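# Hang the wine glass upside down on the rack

## Task

Lift the wine glass off the table and hang it inverted on the rack, so its whole stem sits inside a curl that was free and the glass contacts only the wire. It fails if the glass is thrown, falls farther than roughly a thumb's length, or takes a knock equally hard, or if any glass tips over without a gripper holding it. The glasses already on the rack must still hang upright in their own curls, and nothing may end up off the table.

## Robot and tools

Robot: two arms, left_arm (base near y = +0.316 m) and right_arm (base near y = -0.304 m), each with a two-finger gripper. The fingers point along the gripper's own +z axis and close along its y axis. end_effector_position is the spot between the finger pads, about 1 cm short of the tips.

Scene frame: origin at table-top height, halfway between the arms, a little behind the table's near edge. +x runs out over the table, +y toward left_arm, +z up. Arm names do not match image sides. All reported poses and all offsets use these axes. Rotation offsets turn the gripper about its Hand target position.

execute_actions(actions, cameras): actions is a list of actions. Each action is a table of up to 15 rows, one per 1/30 s step; a short table repeats its final row until step 15. Every row is one flat list of 14 numbers in [-1, 1]: left_arm dx, dy, dz, rx, ry, rz, opening, then the same seven for right_arm. The six pose numbers are offsets, not poses, measured from that arm's Hand target as it stood when the action began (never from the row before). 1.0 equals 0.6 m for dx/dy/dz and 180 degrees for rx/ry/rz, which form a single rotation vector. Repeating an offset in a new action moves the arm further. Opening is absolute: +1 fully open (0.093 m), -1 closed. To leave an arm alone, send six zeros plus the opening it should keep (a 0 there is a real half-open command). Images come back only if actions is empty or cameras names some; an empty action list also shows the scene number and task.

move(target, speed, blend, opening_speed, grip_force, blocking, cameras): target is one 14-number row as above, or a list of up to 15 such rows for a path through waypoints. Every row is an offset from the Hand targets at the move's start, not from the previous waypoint. speed is the top path speed in m/s (0.002 to 2.9, default 0.25; turning is capped at twice that in rad/s), one value or one per segment. blend, in metres, rounds corners of a waypoint list (0 means stop at each). opening_speed sets how fast the commanded opening changes, per second on the -1..+1 scale, at least 0.2. grip_force caps force per pad in newtons, 10 to 50, one value or one per arm; it persists, and below 50 closing is slow. blocking=false returns early while the move keeps running. The whole move is capped at 10 s. Paths are straight, avoid nothing, and the gripper lags and strays more when fast. The result adds a move: line: done, off_target, moving, held or fault, and any limits (paced = pose clipped, held = steps withheld).

wait(seconds, cameras): lets time pass (0 to 3600 s) with no new command; returns early if a running move finishes. stop(cameras): brakes the current move. zoom_image(camera, region): a closer look at part of that camera's newest image; region is [x0, y0, x1, y1] in pixels, each side at most 504. read_manual(section): licence texts only. finished_scene(scene): ends the scene for good; make no other call after it in that reply.

Cameras: cam_head_left, cam_head_right, cam_high, cam_low (fixed), cam_left_wrist, cam_right_wrist; all 672x504. Calibration lines give intrinsics and world-to-camera transforms.

Reading results: end_effector_position (m) and end_effector_quat_wxyz per arm; Hand target is the last commanded pose after clipping, and the base for the next offsets. The gripper often rests short of it, sagging lower and tilting at long reach; check after each move and send the missing distance as a further offset. Small moves may not happen or may go sideways. Orientation commands are clipped to 40 degrees from the measured orientation per step. Tool commands shows present gripper commands. grip_measured: +1 open, -1 closed; pads meet near -0.94, and an object of width w mm reads about -0.94 + 0.0208 w (bias up to +0.02). For a firm hold on a rigid object command about 0.41 below that reading; for a light hold just below it; to release, command well above it, and keep sending the closing number while holding. Joint positions end with finger opening in metres. Joint torques are noisy and offset; joint velocities may read within noise. Motor temperatures: MOTOR HOT at 75 °C, a fold-away fault at 90 °C that disables that arm, collapse at 100 °C; holding loads or stretching heats motors.

Avoid: letting the glass fall more than a few centimetres or tip unsupported; fast contact (faster means harder) or targets far past a contact; pressing the arms, grippers or wrist cameras together, or closing one gripper on the other's fingers; touching the bar, base spacers, back plate or low rail; loading a wrist-camera cable; paths passing close to an arm's own base (go around it); any arm stop or fault.

Each tool is called after "Call:" in YAML: its name, and indented under it one key for each argument.

## Session

Call:
execute_actions:
  actions: []

Scene clock: 0.00 s.
left_arm: end_effector_position=(+0.3882, +0.3709, +0.0783) grip_measured=+1.000 end_effector_quat_wxyz=(+0.543, -0.177, +0.812, +0.123) | right_arm: end_effector_position=(+0.3952, -0.3231, +0.0920) grip_measured=+1.000 end_effector_quat_wxyz=(+0.556, +0.097, +0.825, -0.019)
Joint positions: left_arm=[-0.03 1.563 0.404 0.728 -0.436 -0.195 0.093] | right_arm=[0.028 1.554 0.399 0.742 0.162 0.143 0.093]
Joint velocities: within noise
Joint torques (N m): no reading
Motor temperatures (°C): left_arm=[27 30 32 28 27 28 26] | right_arm=[28 33 28 30 25 28 25]
Heat: left arm: 32 °C; right arm: 33 °C.
Hand target: left_arm +0.3933, +0.3712, +0.0896; +0.558, -0.181, +0.801, +0.120 | right_arm +0.4005, -0.3228, +0.1038; +0.572, +0.097, +0.815, -0.016
Tool commands: left_gripper/opening=+1.0 right_gripper/opening=+1.0
camera_calibration:
cam_left_wrist: T_world_to_cam=[[0.39589, -0.91763, -0.03515, 0.19148], [-0.69581, -0.27477, -0.66359, 0.46175], [0.59927, 0.28717, -0.74727, -0.1965]] pos_world=[0.36325, 0.35901, 0.16631]
cam_right_wrist: T_world_to_cam=[[-0.19365, -0.97914, -0.06151, -0.23484], [-0.71828, 0.18421, -0.67092, 0.44381], [0.66826, -0.08574, -0.73897, -0.13473]] pos_world=[0.36334, -0.32324, 0.18376]

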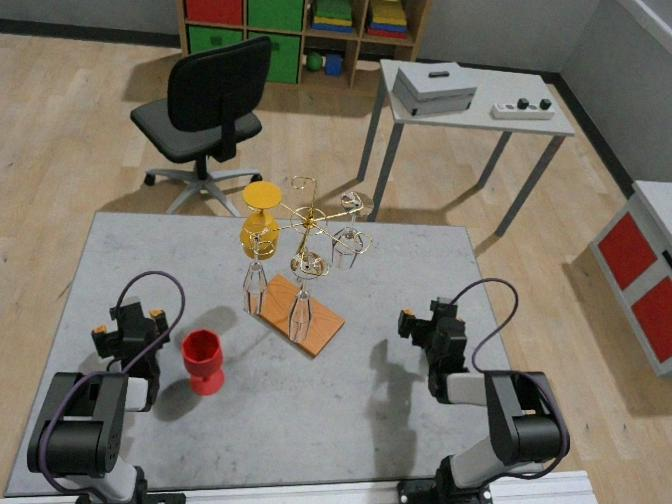

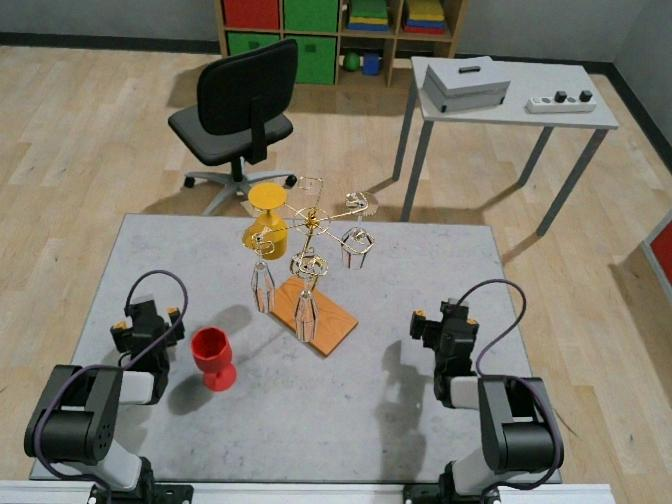

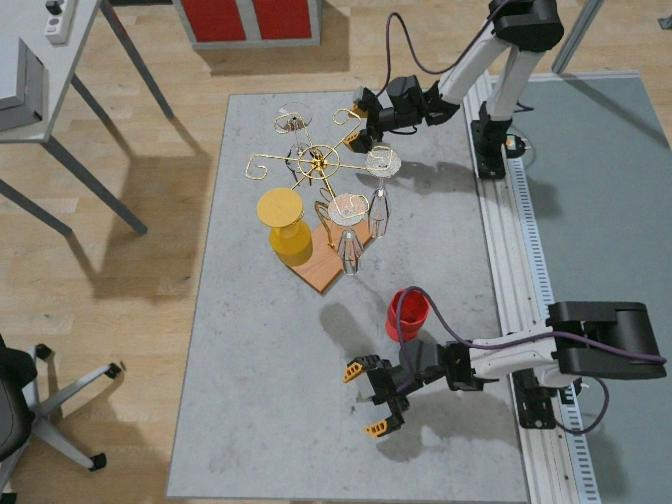

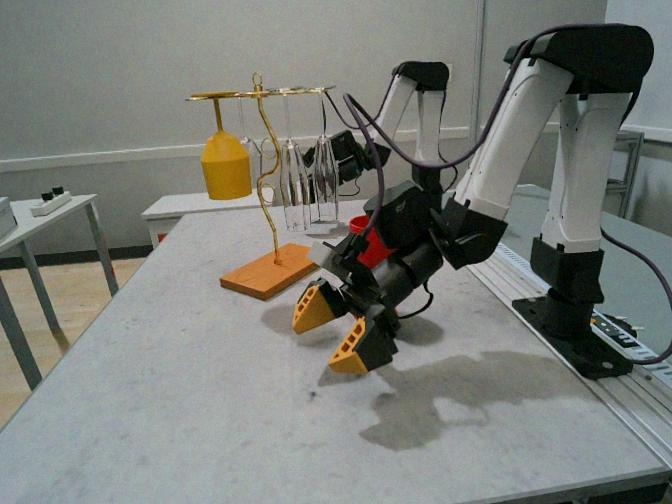

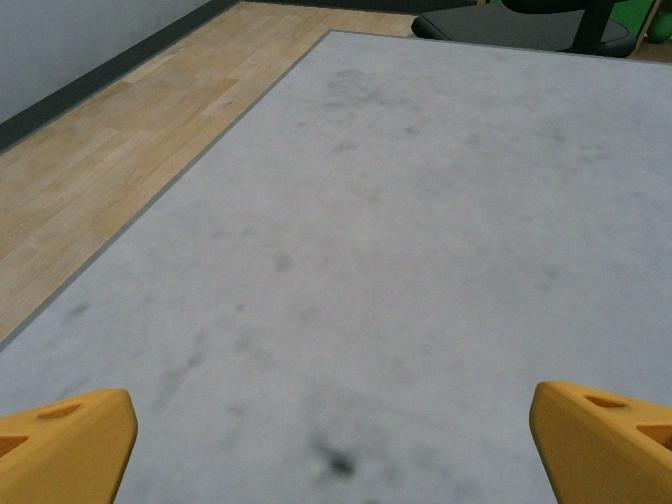

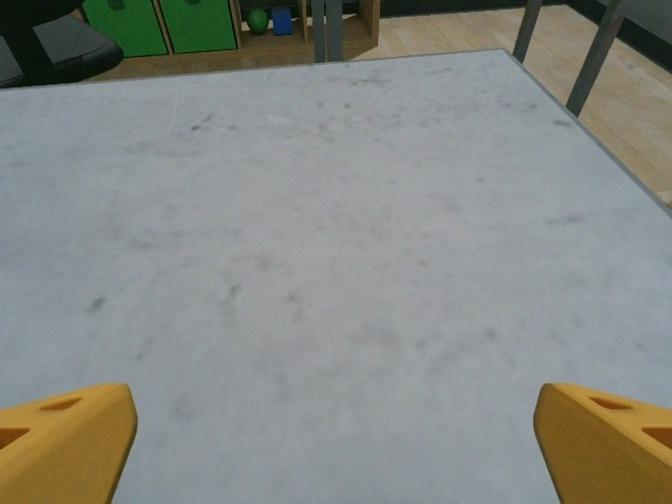

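Call:
zoom_image:
  camera: "cam_high"
  region: [230, 80, 450, 350]

Call:
zoom_image:
  camera: "cam_head_left"
  region: [170, 160, 390, 400]

Call:
zoom_image:
  camera: "cam_head_right"
  region: [170, 160, 390, 400]

Call:
zoom_image:
  camera: "cam_low"
  region: [170, 60, 430, 310]

Scaled by 1.867 from the camera's image (finer frame: 960x720).

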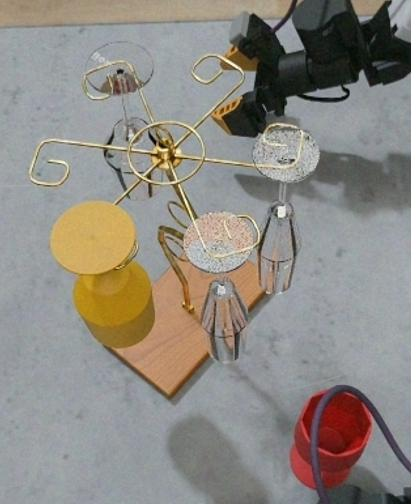

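Scaled by 2.100 from the camera's image (finer frame: 960x720).

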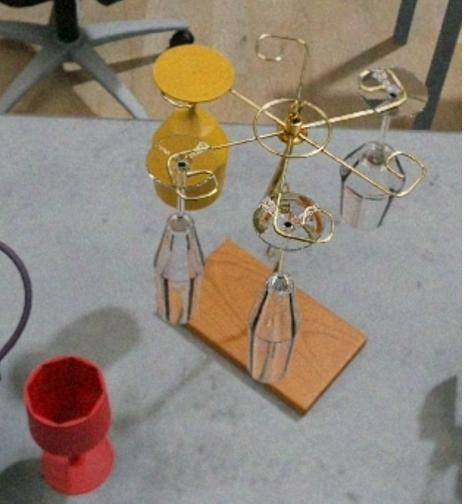

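Scaled by 2.100 from the camera's image (finer frame: 960x720).

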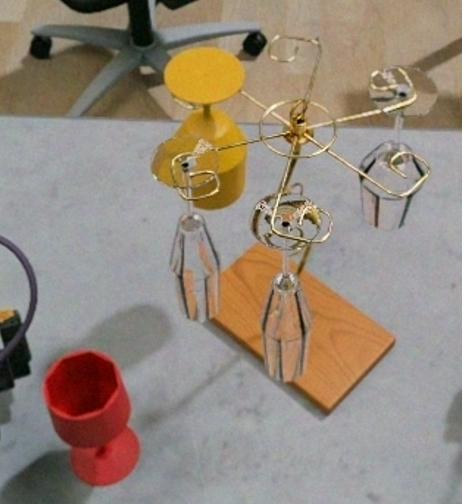

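Scaled by 1.938 from the camera's image (finer frame: 960x720).

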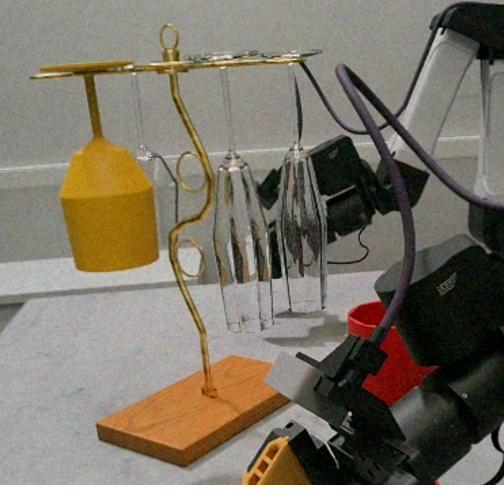

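Call:
zoom_image:
  camera: "cam_high"
  region: [310, 95, 380, 165]

Call:
zoom_image:
  camera: "cam_head_right"
  region: [300, 175, 390, 265]

Call:
zoom_image:
  camera: "cam_high"
  region: [360, 270, 460, 370]

Call:
zoom_image:
  camera: "cam_head_left"
  region: [160, 315, 250, 405]

Scaled by 7.200 from the camera's image (finer frame: 960x720).

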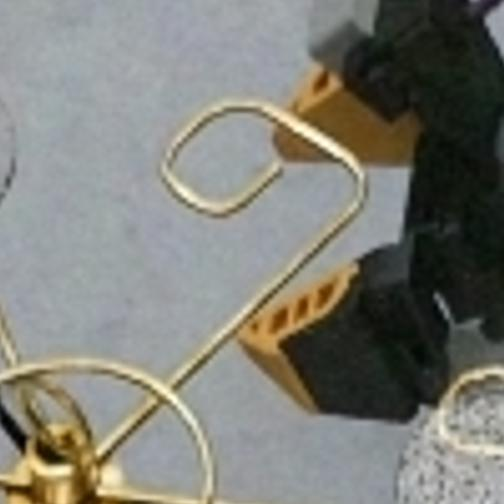

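Scaled by 5.600 from the camera's image (finer frame: 960x720).

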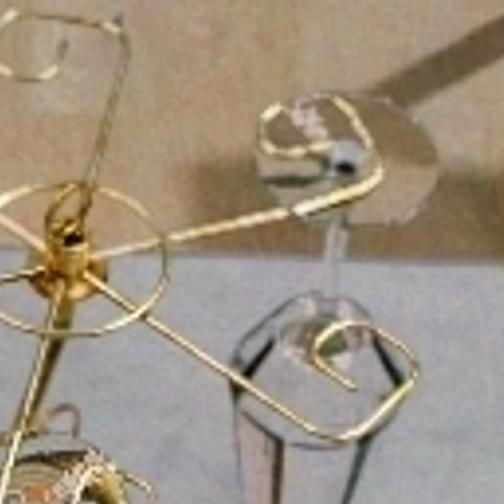

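Scaled by 5.040 from the camera's image (finer frame: 960x720).

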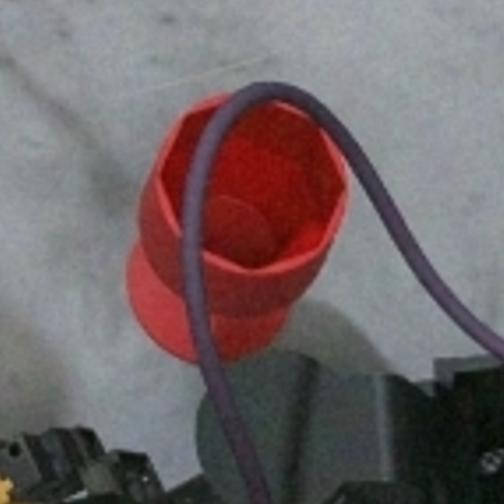

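Scaled by 5.600 from the camera's image (finer frame: 960x720).

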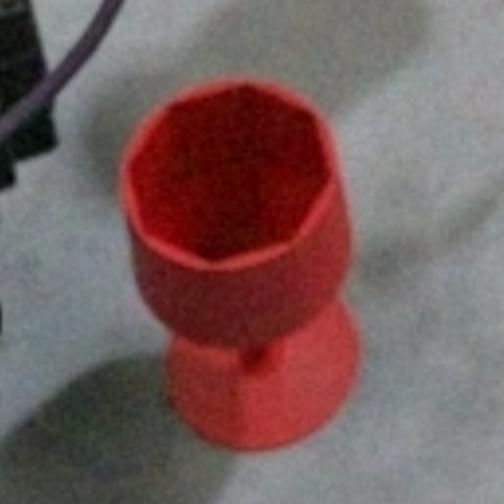

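Call:
move:
  target:
    - [-0.1,0,0.35,0,0,0,1,0,0,0,0,0,0,1]
    - [-0.202,-0.26,0.35,-0.704,0.383,0.172,1,0,0,0,0,0,0,1]
  blend: 0.05
  speed: 0.35
  cameras: ["cam_head_left","cam_high","cam_low","cam_left_wrist"]

Scene clock: 103.93 s.
left_arm: end_effector_position=(+0.2763, +0.2165, +0.2937) grip_measured=+1.000 end_effector_quat_wxyz=(+0.342, +0.638, -0.524, +0.448) | right_arm: end_effector_position=(+0.3952, -0.3231, +0.0920) grip_measured=+1.000 end_effector_quat_wxyz=(+0.556, +0.097, +0.825, -0.019)
Joint positions: left_arm=[0.252 1.468 1.451 -1.58 1.208 -1.505 0.093] | right_arm=[0.028 1.554 0.399 0.742 0.162 0.143 0.093]
Joint torques (N m): left_arm=[0.24 -7.56 4.26 0.27 0.65 0.04] | right_arm=[0.24 -5.6 6.48 2.33 -0.05 -0.09]
Motor temperatures (°C): left_arm=[27 35 36 37 27 28 26] | right_arm=[28 36 31 40 25 28 25]
Heat: left arm: 37 °C; right arm: 40 °C.
Hand target: left_arm +0.2721, +0.2152, +0.2996; +0.377, +0.618, -0.537, +0.433 | right_arm +0.4005, -0.3228, +0.1038; +0.572, +0.097, +0.815, -0.016
Off the commanded pose: left_arm 0.007 m, 5 deg | right_arm 0.013 m, 2 deg.
joint sent to its limit (left arm) — joint 4 (wrist pitch), lower limit. The joint targets are off in orientation, not in position.
move: off_target (left_arm)
cam_left_wrist: T_world_to_cam=[[0.97338, 0.21766, 0.0718, -0.33512], [-0.08749, 0.06331, 0.99415, -0.24372], [0.21184, -0.97397, 0.08067, 0.21274]] pos_world=[0.25981, 0.29557, 0.24919]

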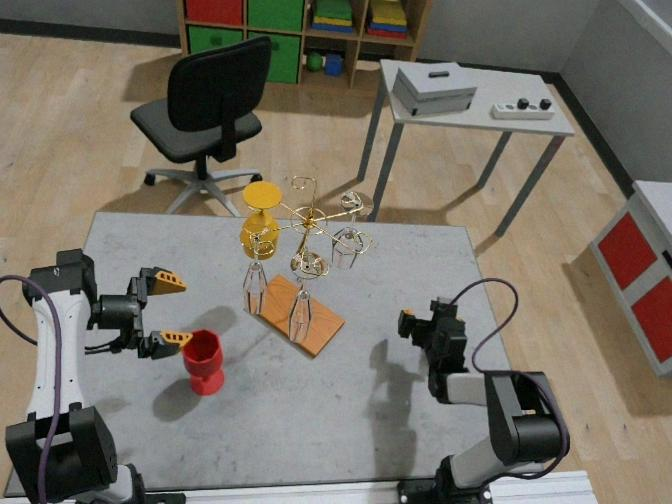

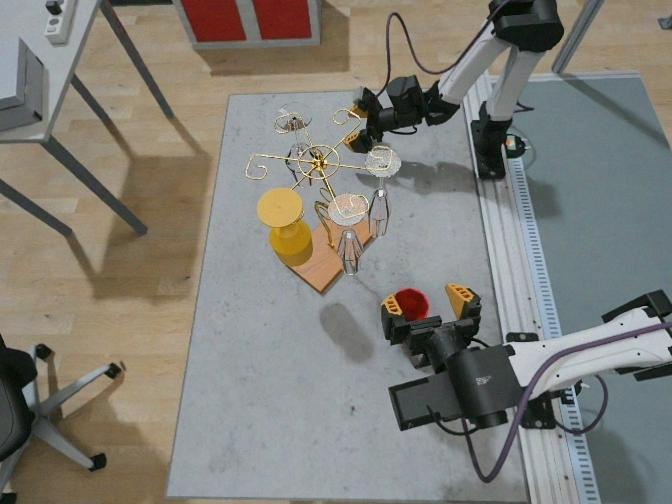

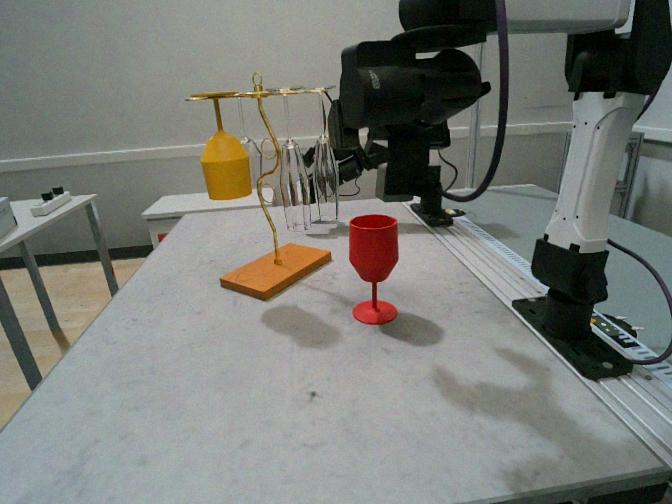

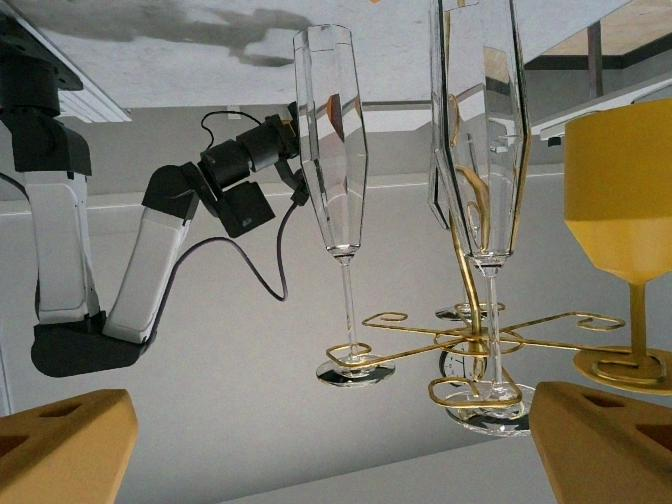

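Call:
move:
  target: [-0.0085,-0.025,-0.145,0,0,0,1,0,0,0,0,0,0,1]
  speed: 0.2
  cameras: ["cam_head_left","cam_head_right","cam_high","cam_low","cam_left_wrist"]

Scene clock: 113.47 s.
left_arm: end_effector_position=(+0.2669, +0.2030, +0.2123) grip_measured=+1.000 end_effector_quat_wxyz=(+0.367, +0.620, -0.543, +0.431) | right_arm: end_effector_position=(+0.3952, -0.3231, +0.0920) grip_measured=+1.000 end_effector_quat_wxyz=(+0.556, +0.097, +0.825, -0.019)
Joint positions: left_arm=[0.202 1.483 1.134 -1.343 1.211 -1.424 0.093] | right_arm=[0.028 1.554 0.399 0.742 0.162 0.143 0.093]
Joint torques (N m): left_arm=[-0.5 -5.35 4.27 0.29 0.71 0.02] | right_arm=[0.14 -5.5 6.6 2.34 -0.04 -0.09]
Heat: left arm: 36 °C; right arm: 41 °C.
Hand target: left_arm +0.2670, +0.2002, +0.2125; +0.377, +0.618, -0.537, +0.433 | right_arm +0.4005, -0.3228, +0.1038; +0.572, +0.097, +0.815, -0.016
Off the commanded pose: left_arm 0.003 m, 1 deg | right_arm 0.013 m, 2 deg.
move: done
cam_left_wrist: T_world_to_cam=[[0.98862, 0.14121, 0.05192, -0.30155], [-0.06355, 0.07914, 0.99484, -0.17247], [0.13637, -0.98681, 0.08722, 0.22952]] pos_world=[0.25586, 0.28273, 0.16722]

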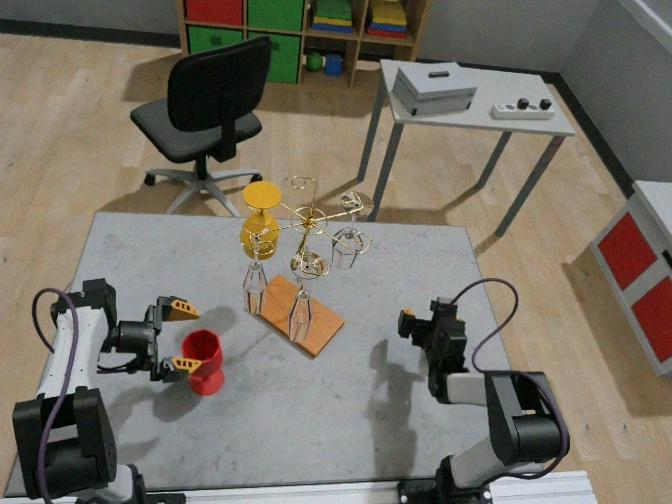

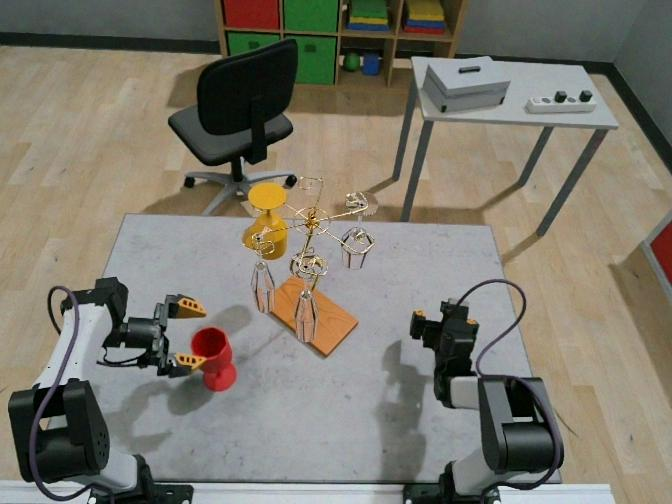

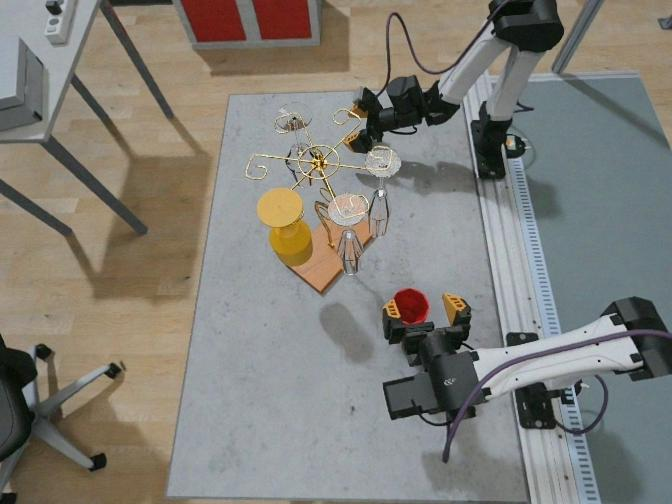

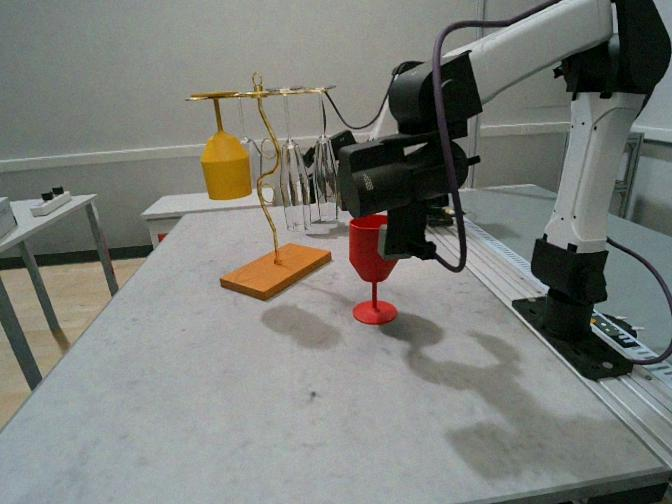

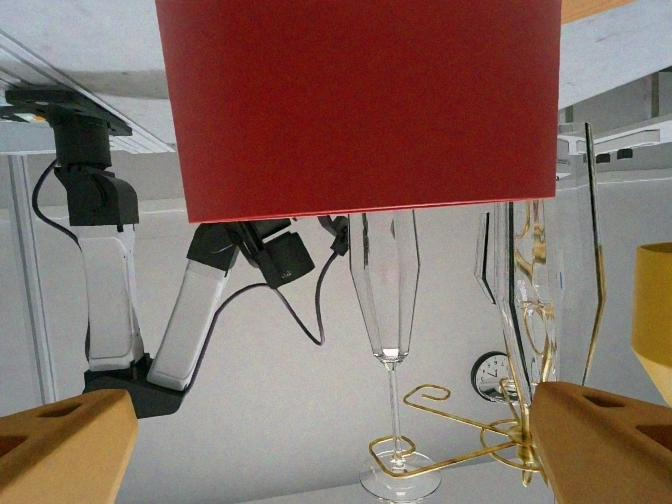

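Call:
move:
  target: [0.0142,-0.004,-0.035,0,0,0,1,0,0,0,0,0,0,1]
  speed: 0.15
  cameras: ["cam_head_left","cam_high","cam_left_wrist"]

Call:
zoom_image:
  camera: "cam_high"
  region: [360, 270, 490, 370]

Call:
zoom_image:
  camera: "cam_head_left"
  region: [140, 285, 250, 405]

Scene clock: 121.03 s.
left_arm: end_effector_position=(+0.2753, +0.2007, +0.1925) grip_measured=+1.000 end_effector_quat_wxyz=(+0.366, +0.619, -0.544, +0.432) | right_arm: end_effector_position=(+0.3952, -0.3231, +0.0920) grip_measured=+1.000 end_effector_quat_wxyz=(+0.556, +0.097, +0.825, -0.019)
Joint positions: left_arm=[0.185 1.509 1.08 -1.213 1.213 -1.472 0.093] | right_arm=[0.028 1.554 0.399 0.742 0.162 0.143 0.093]
Joint torques (N m): left_arm=[-0.55 -5.18 4.29 0.35 0.7 0.07] | right_arm=[0.25 -5.5 6.58 2.35 -0.05 -0.09]
Heat: left arm: 36 °C; right arm: 41 °C.
Hand target: left_arm +0.2755, +0.1977, +0.1915; +0.377, +0.618, -0.537, +0.433 | right_arm +0.4005, -0.3228, +0.1038; +0.572, +0.097, +0.815, -0.016
Off the commanded pose: left_arm 0.003 m, 1 deg | right_arm 0.013 m, 2 deg.
move: done
cam_left_wrist: T_world_to_cam=[[0.98827, 0.14187, 0.05657, -0.30947], [-0.06826, 0.07892, 0.99454, -0.15069], [0.13663, -0.98674, 0.08768, 0.22755]] pos_world=[0.26446, 0.28033, 0.14742]

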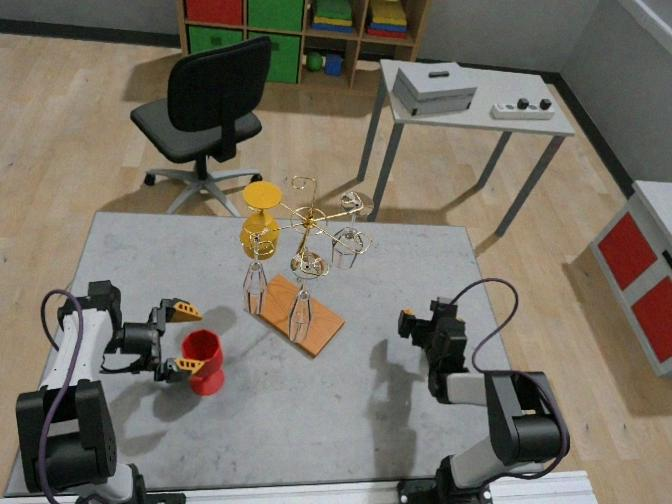

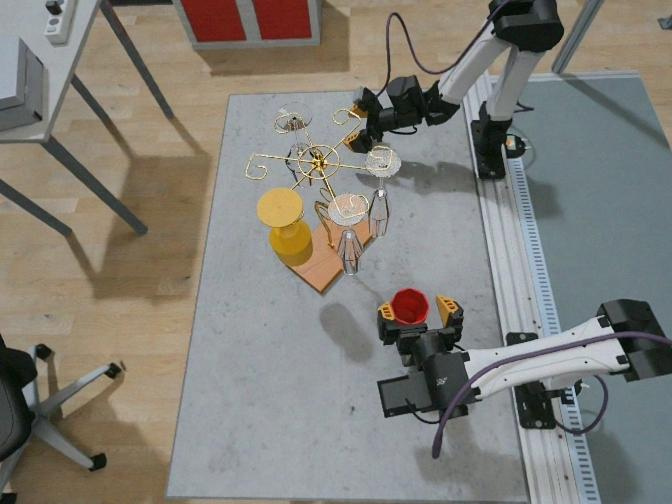

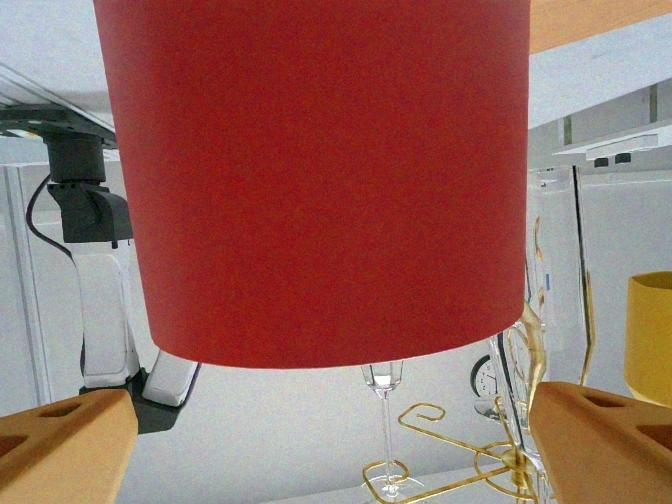

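Scaled by 3.877 from the camera's image (finer frame: 960x720).

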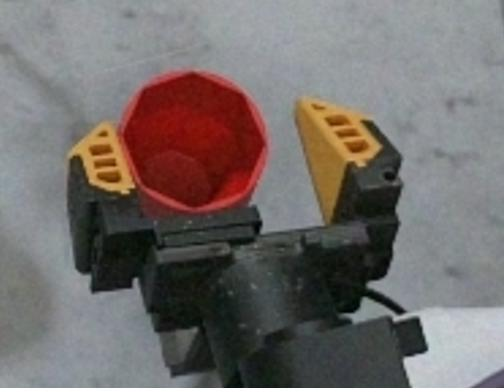

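Scaled by 4.200 from the camera's image (finer frame: 960x720).

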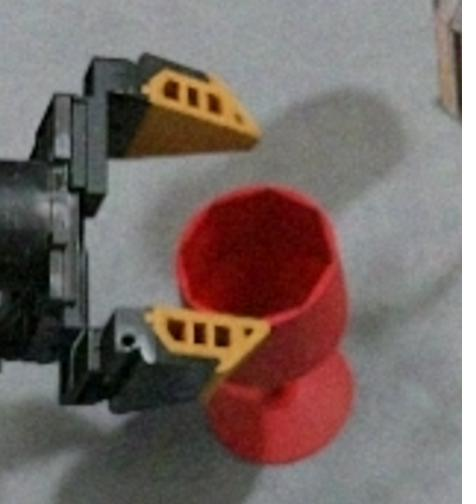

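Call:
move:
  target: [0.0035,-0.003,-0.099,0,0,0,1,0,0,0,0,0,0,1]
  speed: 0.12
  cameras: ["cam_head_left","cam_high","cam_low"]

Call:
zoom_image:
  camera: "cam_high"
  region: [360, 270, 490, 370]

Call:
zoom_image:
  camera: "cam_head_left"
  region: [140, 285, 250, 405]

Call:
zoom_image:
  camera: "cam_low"
  region: [310, 180, 470, 340]

Scene clock: 129.47 s.
left_arm: end_effector_position=(+0.2784, +0.1989, +0.1329) grip_measured=+1.000 end_effector_quat_wxyz=(+0.367, +0.619, -0.544, +0.432) | right_arm: end_effector_position=(+0.3952, -0.3231, +0.0920) grip_measured=+1.000 end_effector_quat_wxyz=(+0.556, +0.097, +0.825, -0.019)
Joint positions: left_arm=[0.174 1.586 0.907 -0.933 1.215 -1.504 0.093] | right_arm=[0.028 1.554 0.399 0.742 0.162 0.143 0.093]
Joint torques (N m): left_arm=[-0.46 -5.67 3.95 0.38 0.7 0.03] | right_arm=[0.14 -5.52 6.42 2.34 -0.04 -0.11]
Heat: left arm: 36 °C; right arm: 41 °C.
Hand target: left_arm +0.2776, +0.1959, +0.1322; +0.377, +0.618, -0.537, +0.433 | right_arm +0.4005, -0.3228, +0.1038; +0.572, +0.097, +0.815, -0.016
Off the commanded pose: left_arm 0.003 m, 1 deg | right_arm 0.013 m, 2 deg.
move: done

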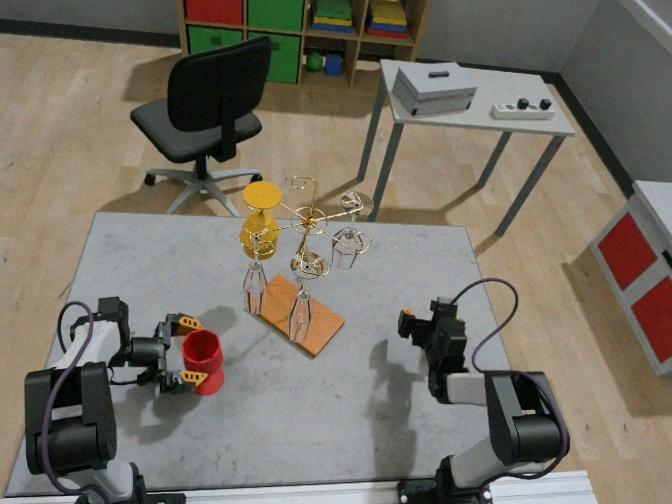

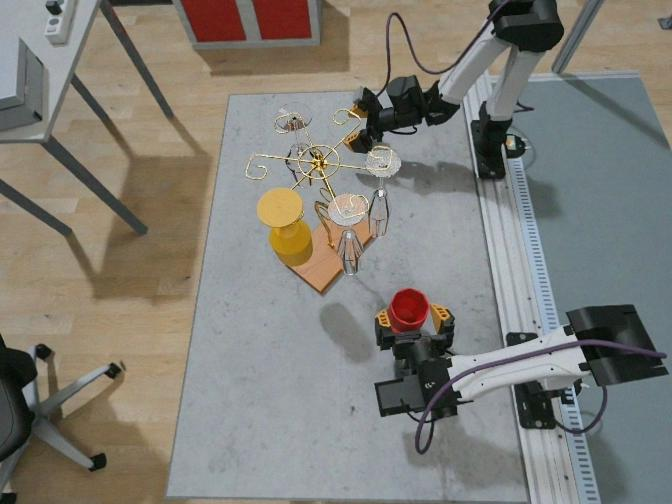

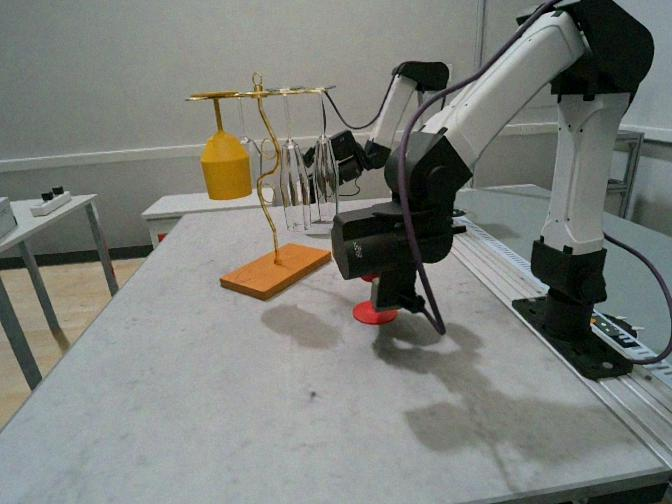

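Scaled by 3.877 from the camera's image (finer frame: 960x720).

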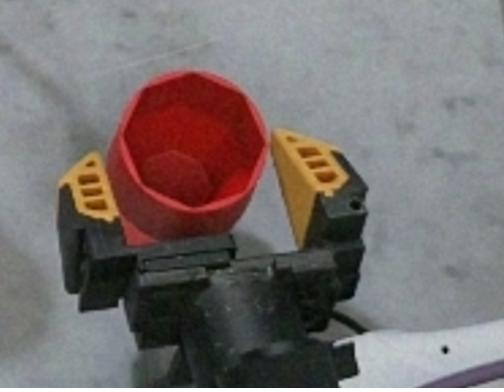

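Scaled by 4.200 from the camera's image (finer frame: 960x720).

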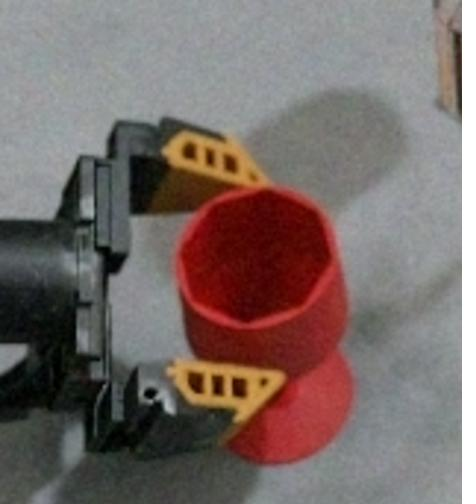

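Scaled by 3.150 from the camera's image (finer frame: 960x720).

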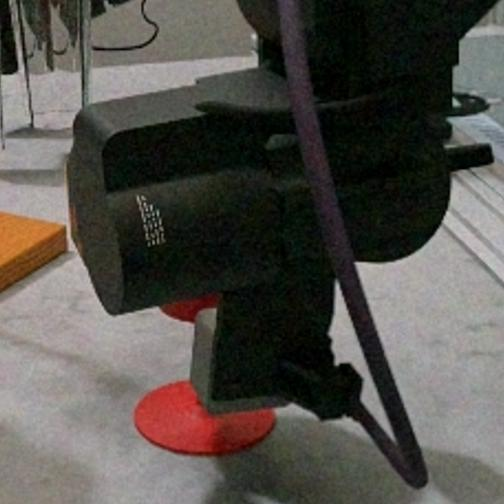

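Call:
move:
  target: [0,0,0,0,0,0,-0.4,0,0,0,0,0,0,1]
  grip_force: [30,50]
  opening_speed: 0.4
  cameras: ["cam_head_left","cam_high"]

Call:
zoom_image:
  camera: "cam_high"
  region: [360, 270, 490, 370]

Scene clock: 135.67 s.
left_arm: end_effector_position=(+0.2788, +0.1989, +0.1329) grip_measured=+0.609 end_effector_quat_wxyz=(+0.367, +0.619, -0.543, +0.433) | right_arm: end_effector_position=(+0.3952, -0.3231, +0.0920) grip_measured=+1.000 end_effector_quat_wxyz=(+0.556, +0.097, +0.825, -0.019)
Joint positions: left_arm=[0.174 1.586 0.907 -0.93 1.215 -1.508 0.074] | right_arm=[0.028 1.554 0.399 0.742 0.162 0.143 0.093]
Joint torques (N m): left_arm=[-0.49 -5.79 3.88 0.37 0.7 0.07] | right_arm=[0.21 -5.45 6.46 2.33 -0.03 -0.1]
Heat: left arm: 36 °C; right arm: 42 °C.
Hand target: left_arm +0.2776, +0.1959, +0.1322; +0.377, +0.618, -0.537, +0.433 | right_arm +0.4005, -0.3228, +0.1038; +0.572, +0.097, +0.815, -0.016
Off the commanded pose: left_arm 0.003 m, 1 deg | right_arm 0.013 m, 2 deg.
grip_force (N): 30, 50
move: done

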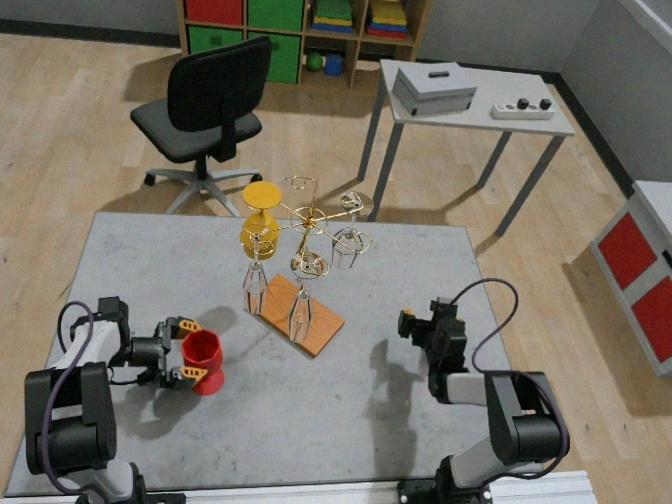

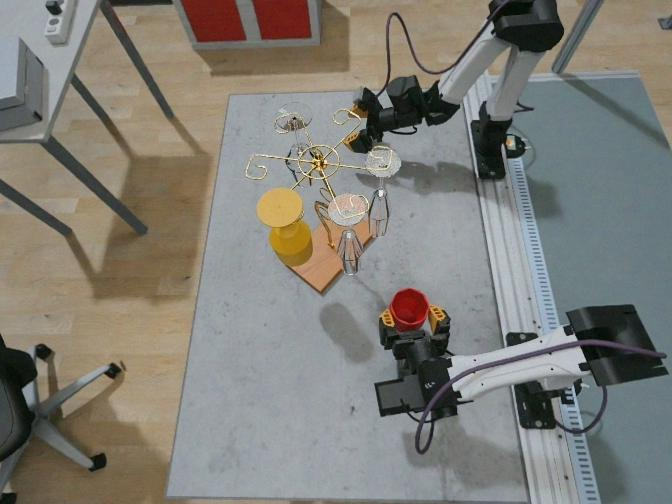

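Scaled by 3.877 from the camera's image (finer frame: 960x720).

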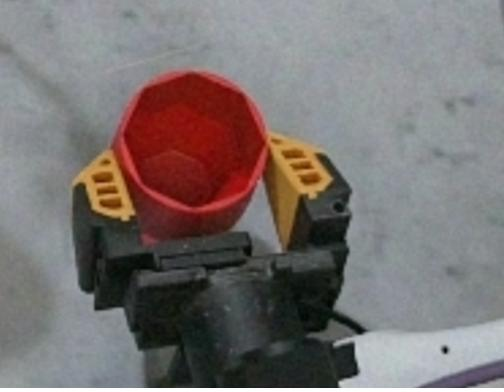

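Call:
move:
  target: [0,0,0.3,0,0,0,-0.4,0,0,0,0,0,0,1]
  speed: 0.2
  cameras: ["cam_high","cam_low","cam_left_wrist"]

Call:
zoom_image:
  camera: "cam_low"
  region: [290, 60, 470, 340]

Scene clock: 139.40 s.
left_arm: end_effector_position=(+0.2742, +0.1953, +0.3036) grip_measured=+0.609 end_effector_quat_wxyz=(+0.369, +0.630, -0.530, +0.431) | right_arm: end_effector_position=(+0.3952, -0.3231, +0.0920) grip_measured=+1.000 end_effector_quat_wxyz=(+0.556, +0.097, +0.825, -0.019)
Joint positions: left_arm=[0.17 1.48 1.498 -1.573 1.217 -1.593 0.074] | right_arm=[0.028 1.554 0.399 0.742 0.162 0.143 0.093]
Joint torques (N m): left_arm=[0.39 -4.6 7.62 0.23 0.69 0.2] | right_arm=[0.16 -5.5 6.48 2.32 -0.05 -0.1]
Heat: left arm: 36 °C; right arm: 42 °C.
Hand target: left_arm +0.2778, +0.1960, +0.3122; +0.376, +0.618, -0.537, +0.433 | right_arm +0.4005, -0.3228, +0.1038; +0.572, +0.097, +0.815, -0.016
Off the commanded pose: left_arm 0.009 m, 2 deg | right_arm 0.013 m, 2 deg.
joint sent to its limit (left arm) — joint 4 (wrist pitch), lower limit. The joint targets still meet the commanded pose.
grip_force (N): 30, 50
move: done
cam_left_wrist: T_world_to_cam=[[0.98526, 0.16838, 0.03003, -0.31015], [-0.04469, 0.08399, 0.99546, -0.26861], [0.16509, -0.98214, 0.09028, 0.20326]] pos_world=[0.26001, 0.27441, 0.25835]

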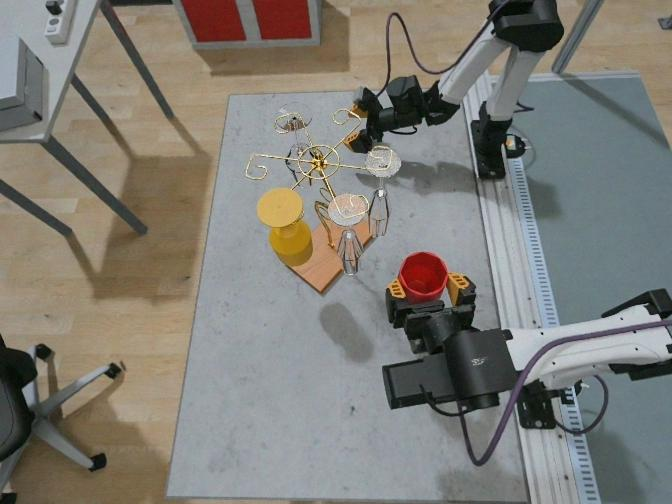

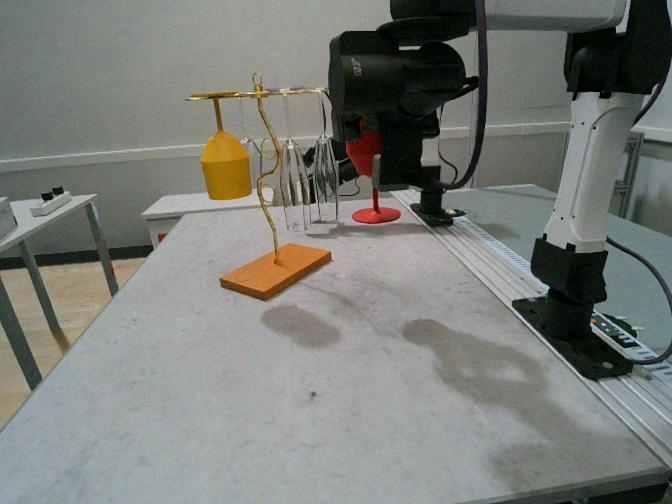

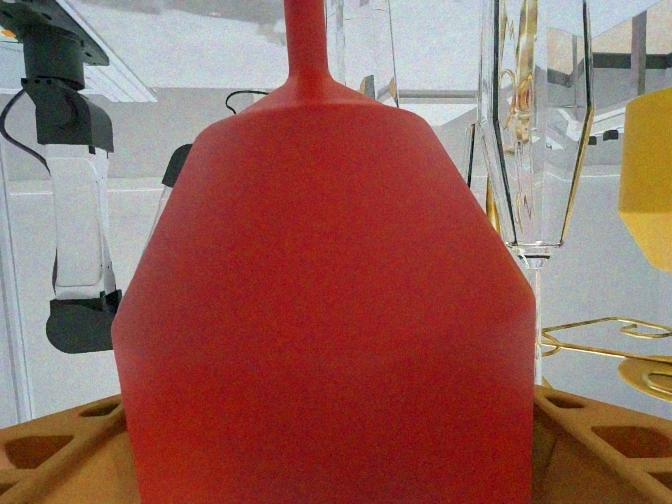

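Scaled by 1.800 from the camera's image (finer frame: 960x720).

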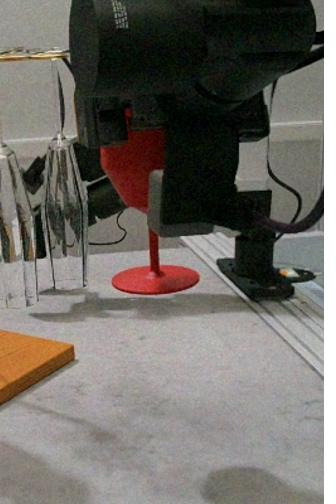

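Call:
move:
  target:
    - [-0.02,0,0,0.378,-0.328,0,-0.4,0,-0.1,0,0,0,0,1]
    - [-0.09,-0.193,0,0.733,-0.636,0,-0.4,0,-0.2,0,0,0,0,1]
  blend: 0.05
  speed: 0.25
  cameras: ["cam_head_left","cam_high","cam_left_wrist"]

Scene clock: 184.67 s.
left_arm: end_effector_position=(+0.2242, +0.0846, +0.2993) grip_measured=+0.608 end_effector_quat_wxyz=(+0.703, -0.077, +0.705, +0.050) | right_arm: end_effector_position=(+0.3927, -0.4377, +0.0946) grip_measured=+1.000 end_effector_quat_wxyz=(+0.560, +0.105, +0.822, -0.011)
Joint positions: left_arm=[-1.375 1.301 0.972 -0.247 -1.565 -0.623 0.074] | right_arm=[-0.433 1.623 0.484 0.725 -0.265 -0.018 0.093]
Joint torques (N m): left_arm=[-0.51 -3.97 8.77 1.66 -0.53 0.11] | right_arm=[-0.39 -4.59 8.06 2.25 -0.24 -0.26]
Heat: left arm: 39 °C; right arm: 43 °C.
Hand target: left_arm +0.2236, +0.0801, +0.3121; +0.801, -0.029, +0.598, -0.020 | right_arm +0.4006, -0.4428, +0.1039; +0.572, +0.097, +0.814, -0.016
Off the commanded pose: left_arm 0.014 m, 19 deg | right_arm 0.013 m, 2 deg.
joint sent to its limit (left arm) — joint 5 (wrist yaw), lower limit. The joint targets are off in orientation, not in position.
grip_force (N): 30, 50
move: off_target (left_arm, right_arm)
cam_left_wrist: T_world_to_cam=[[0.16409, -0.98645, 0.0016, 0.04822], [-0.43841, -0.07438, -0.89569, 0.41053], [0.88367, 0.14627, -0.44467, 0.00666]] pos_world=[0.16618, 0.07713, 0.3706]

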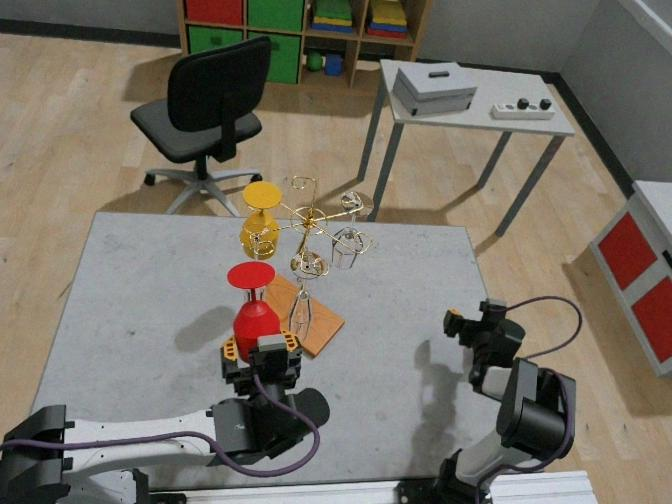

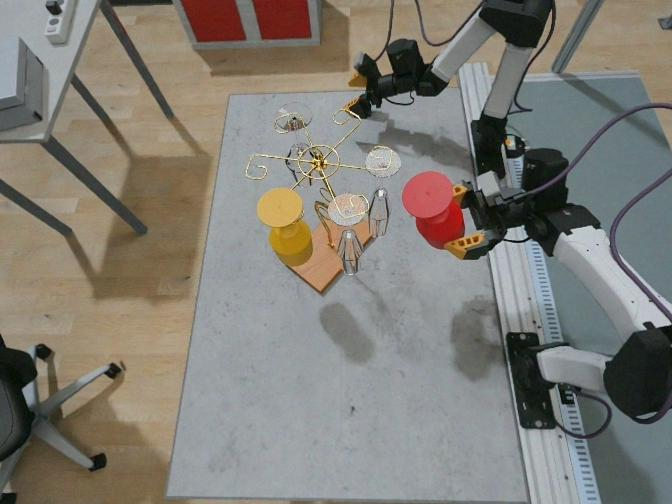

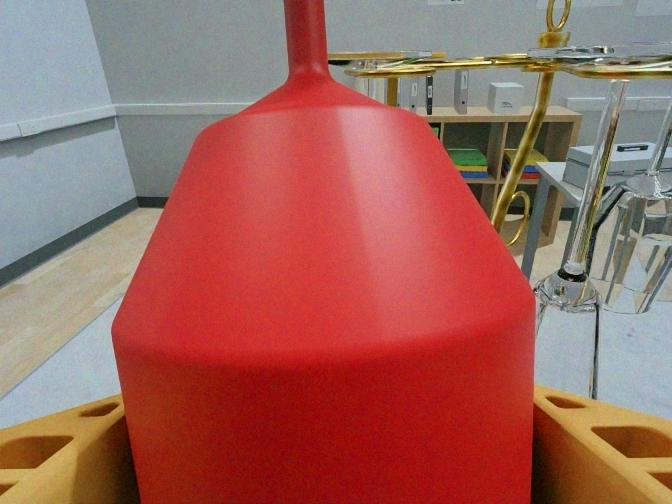

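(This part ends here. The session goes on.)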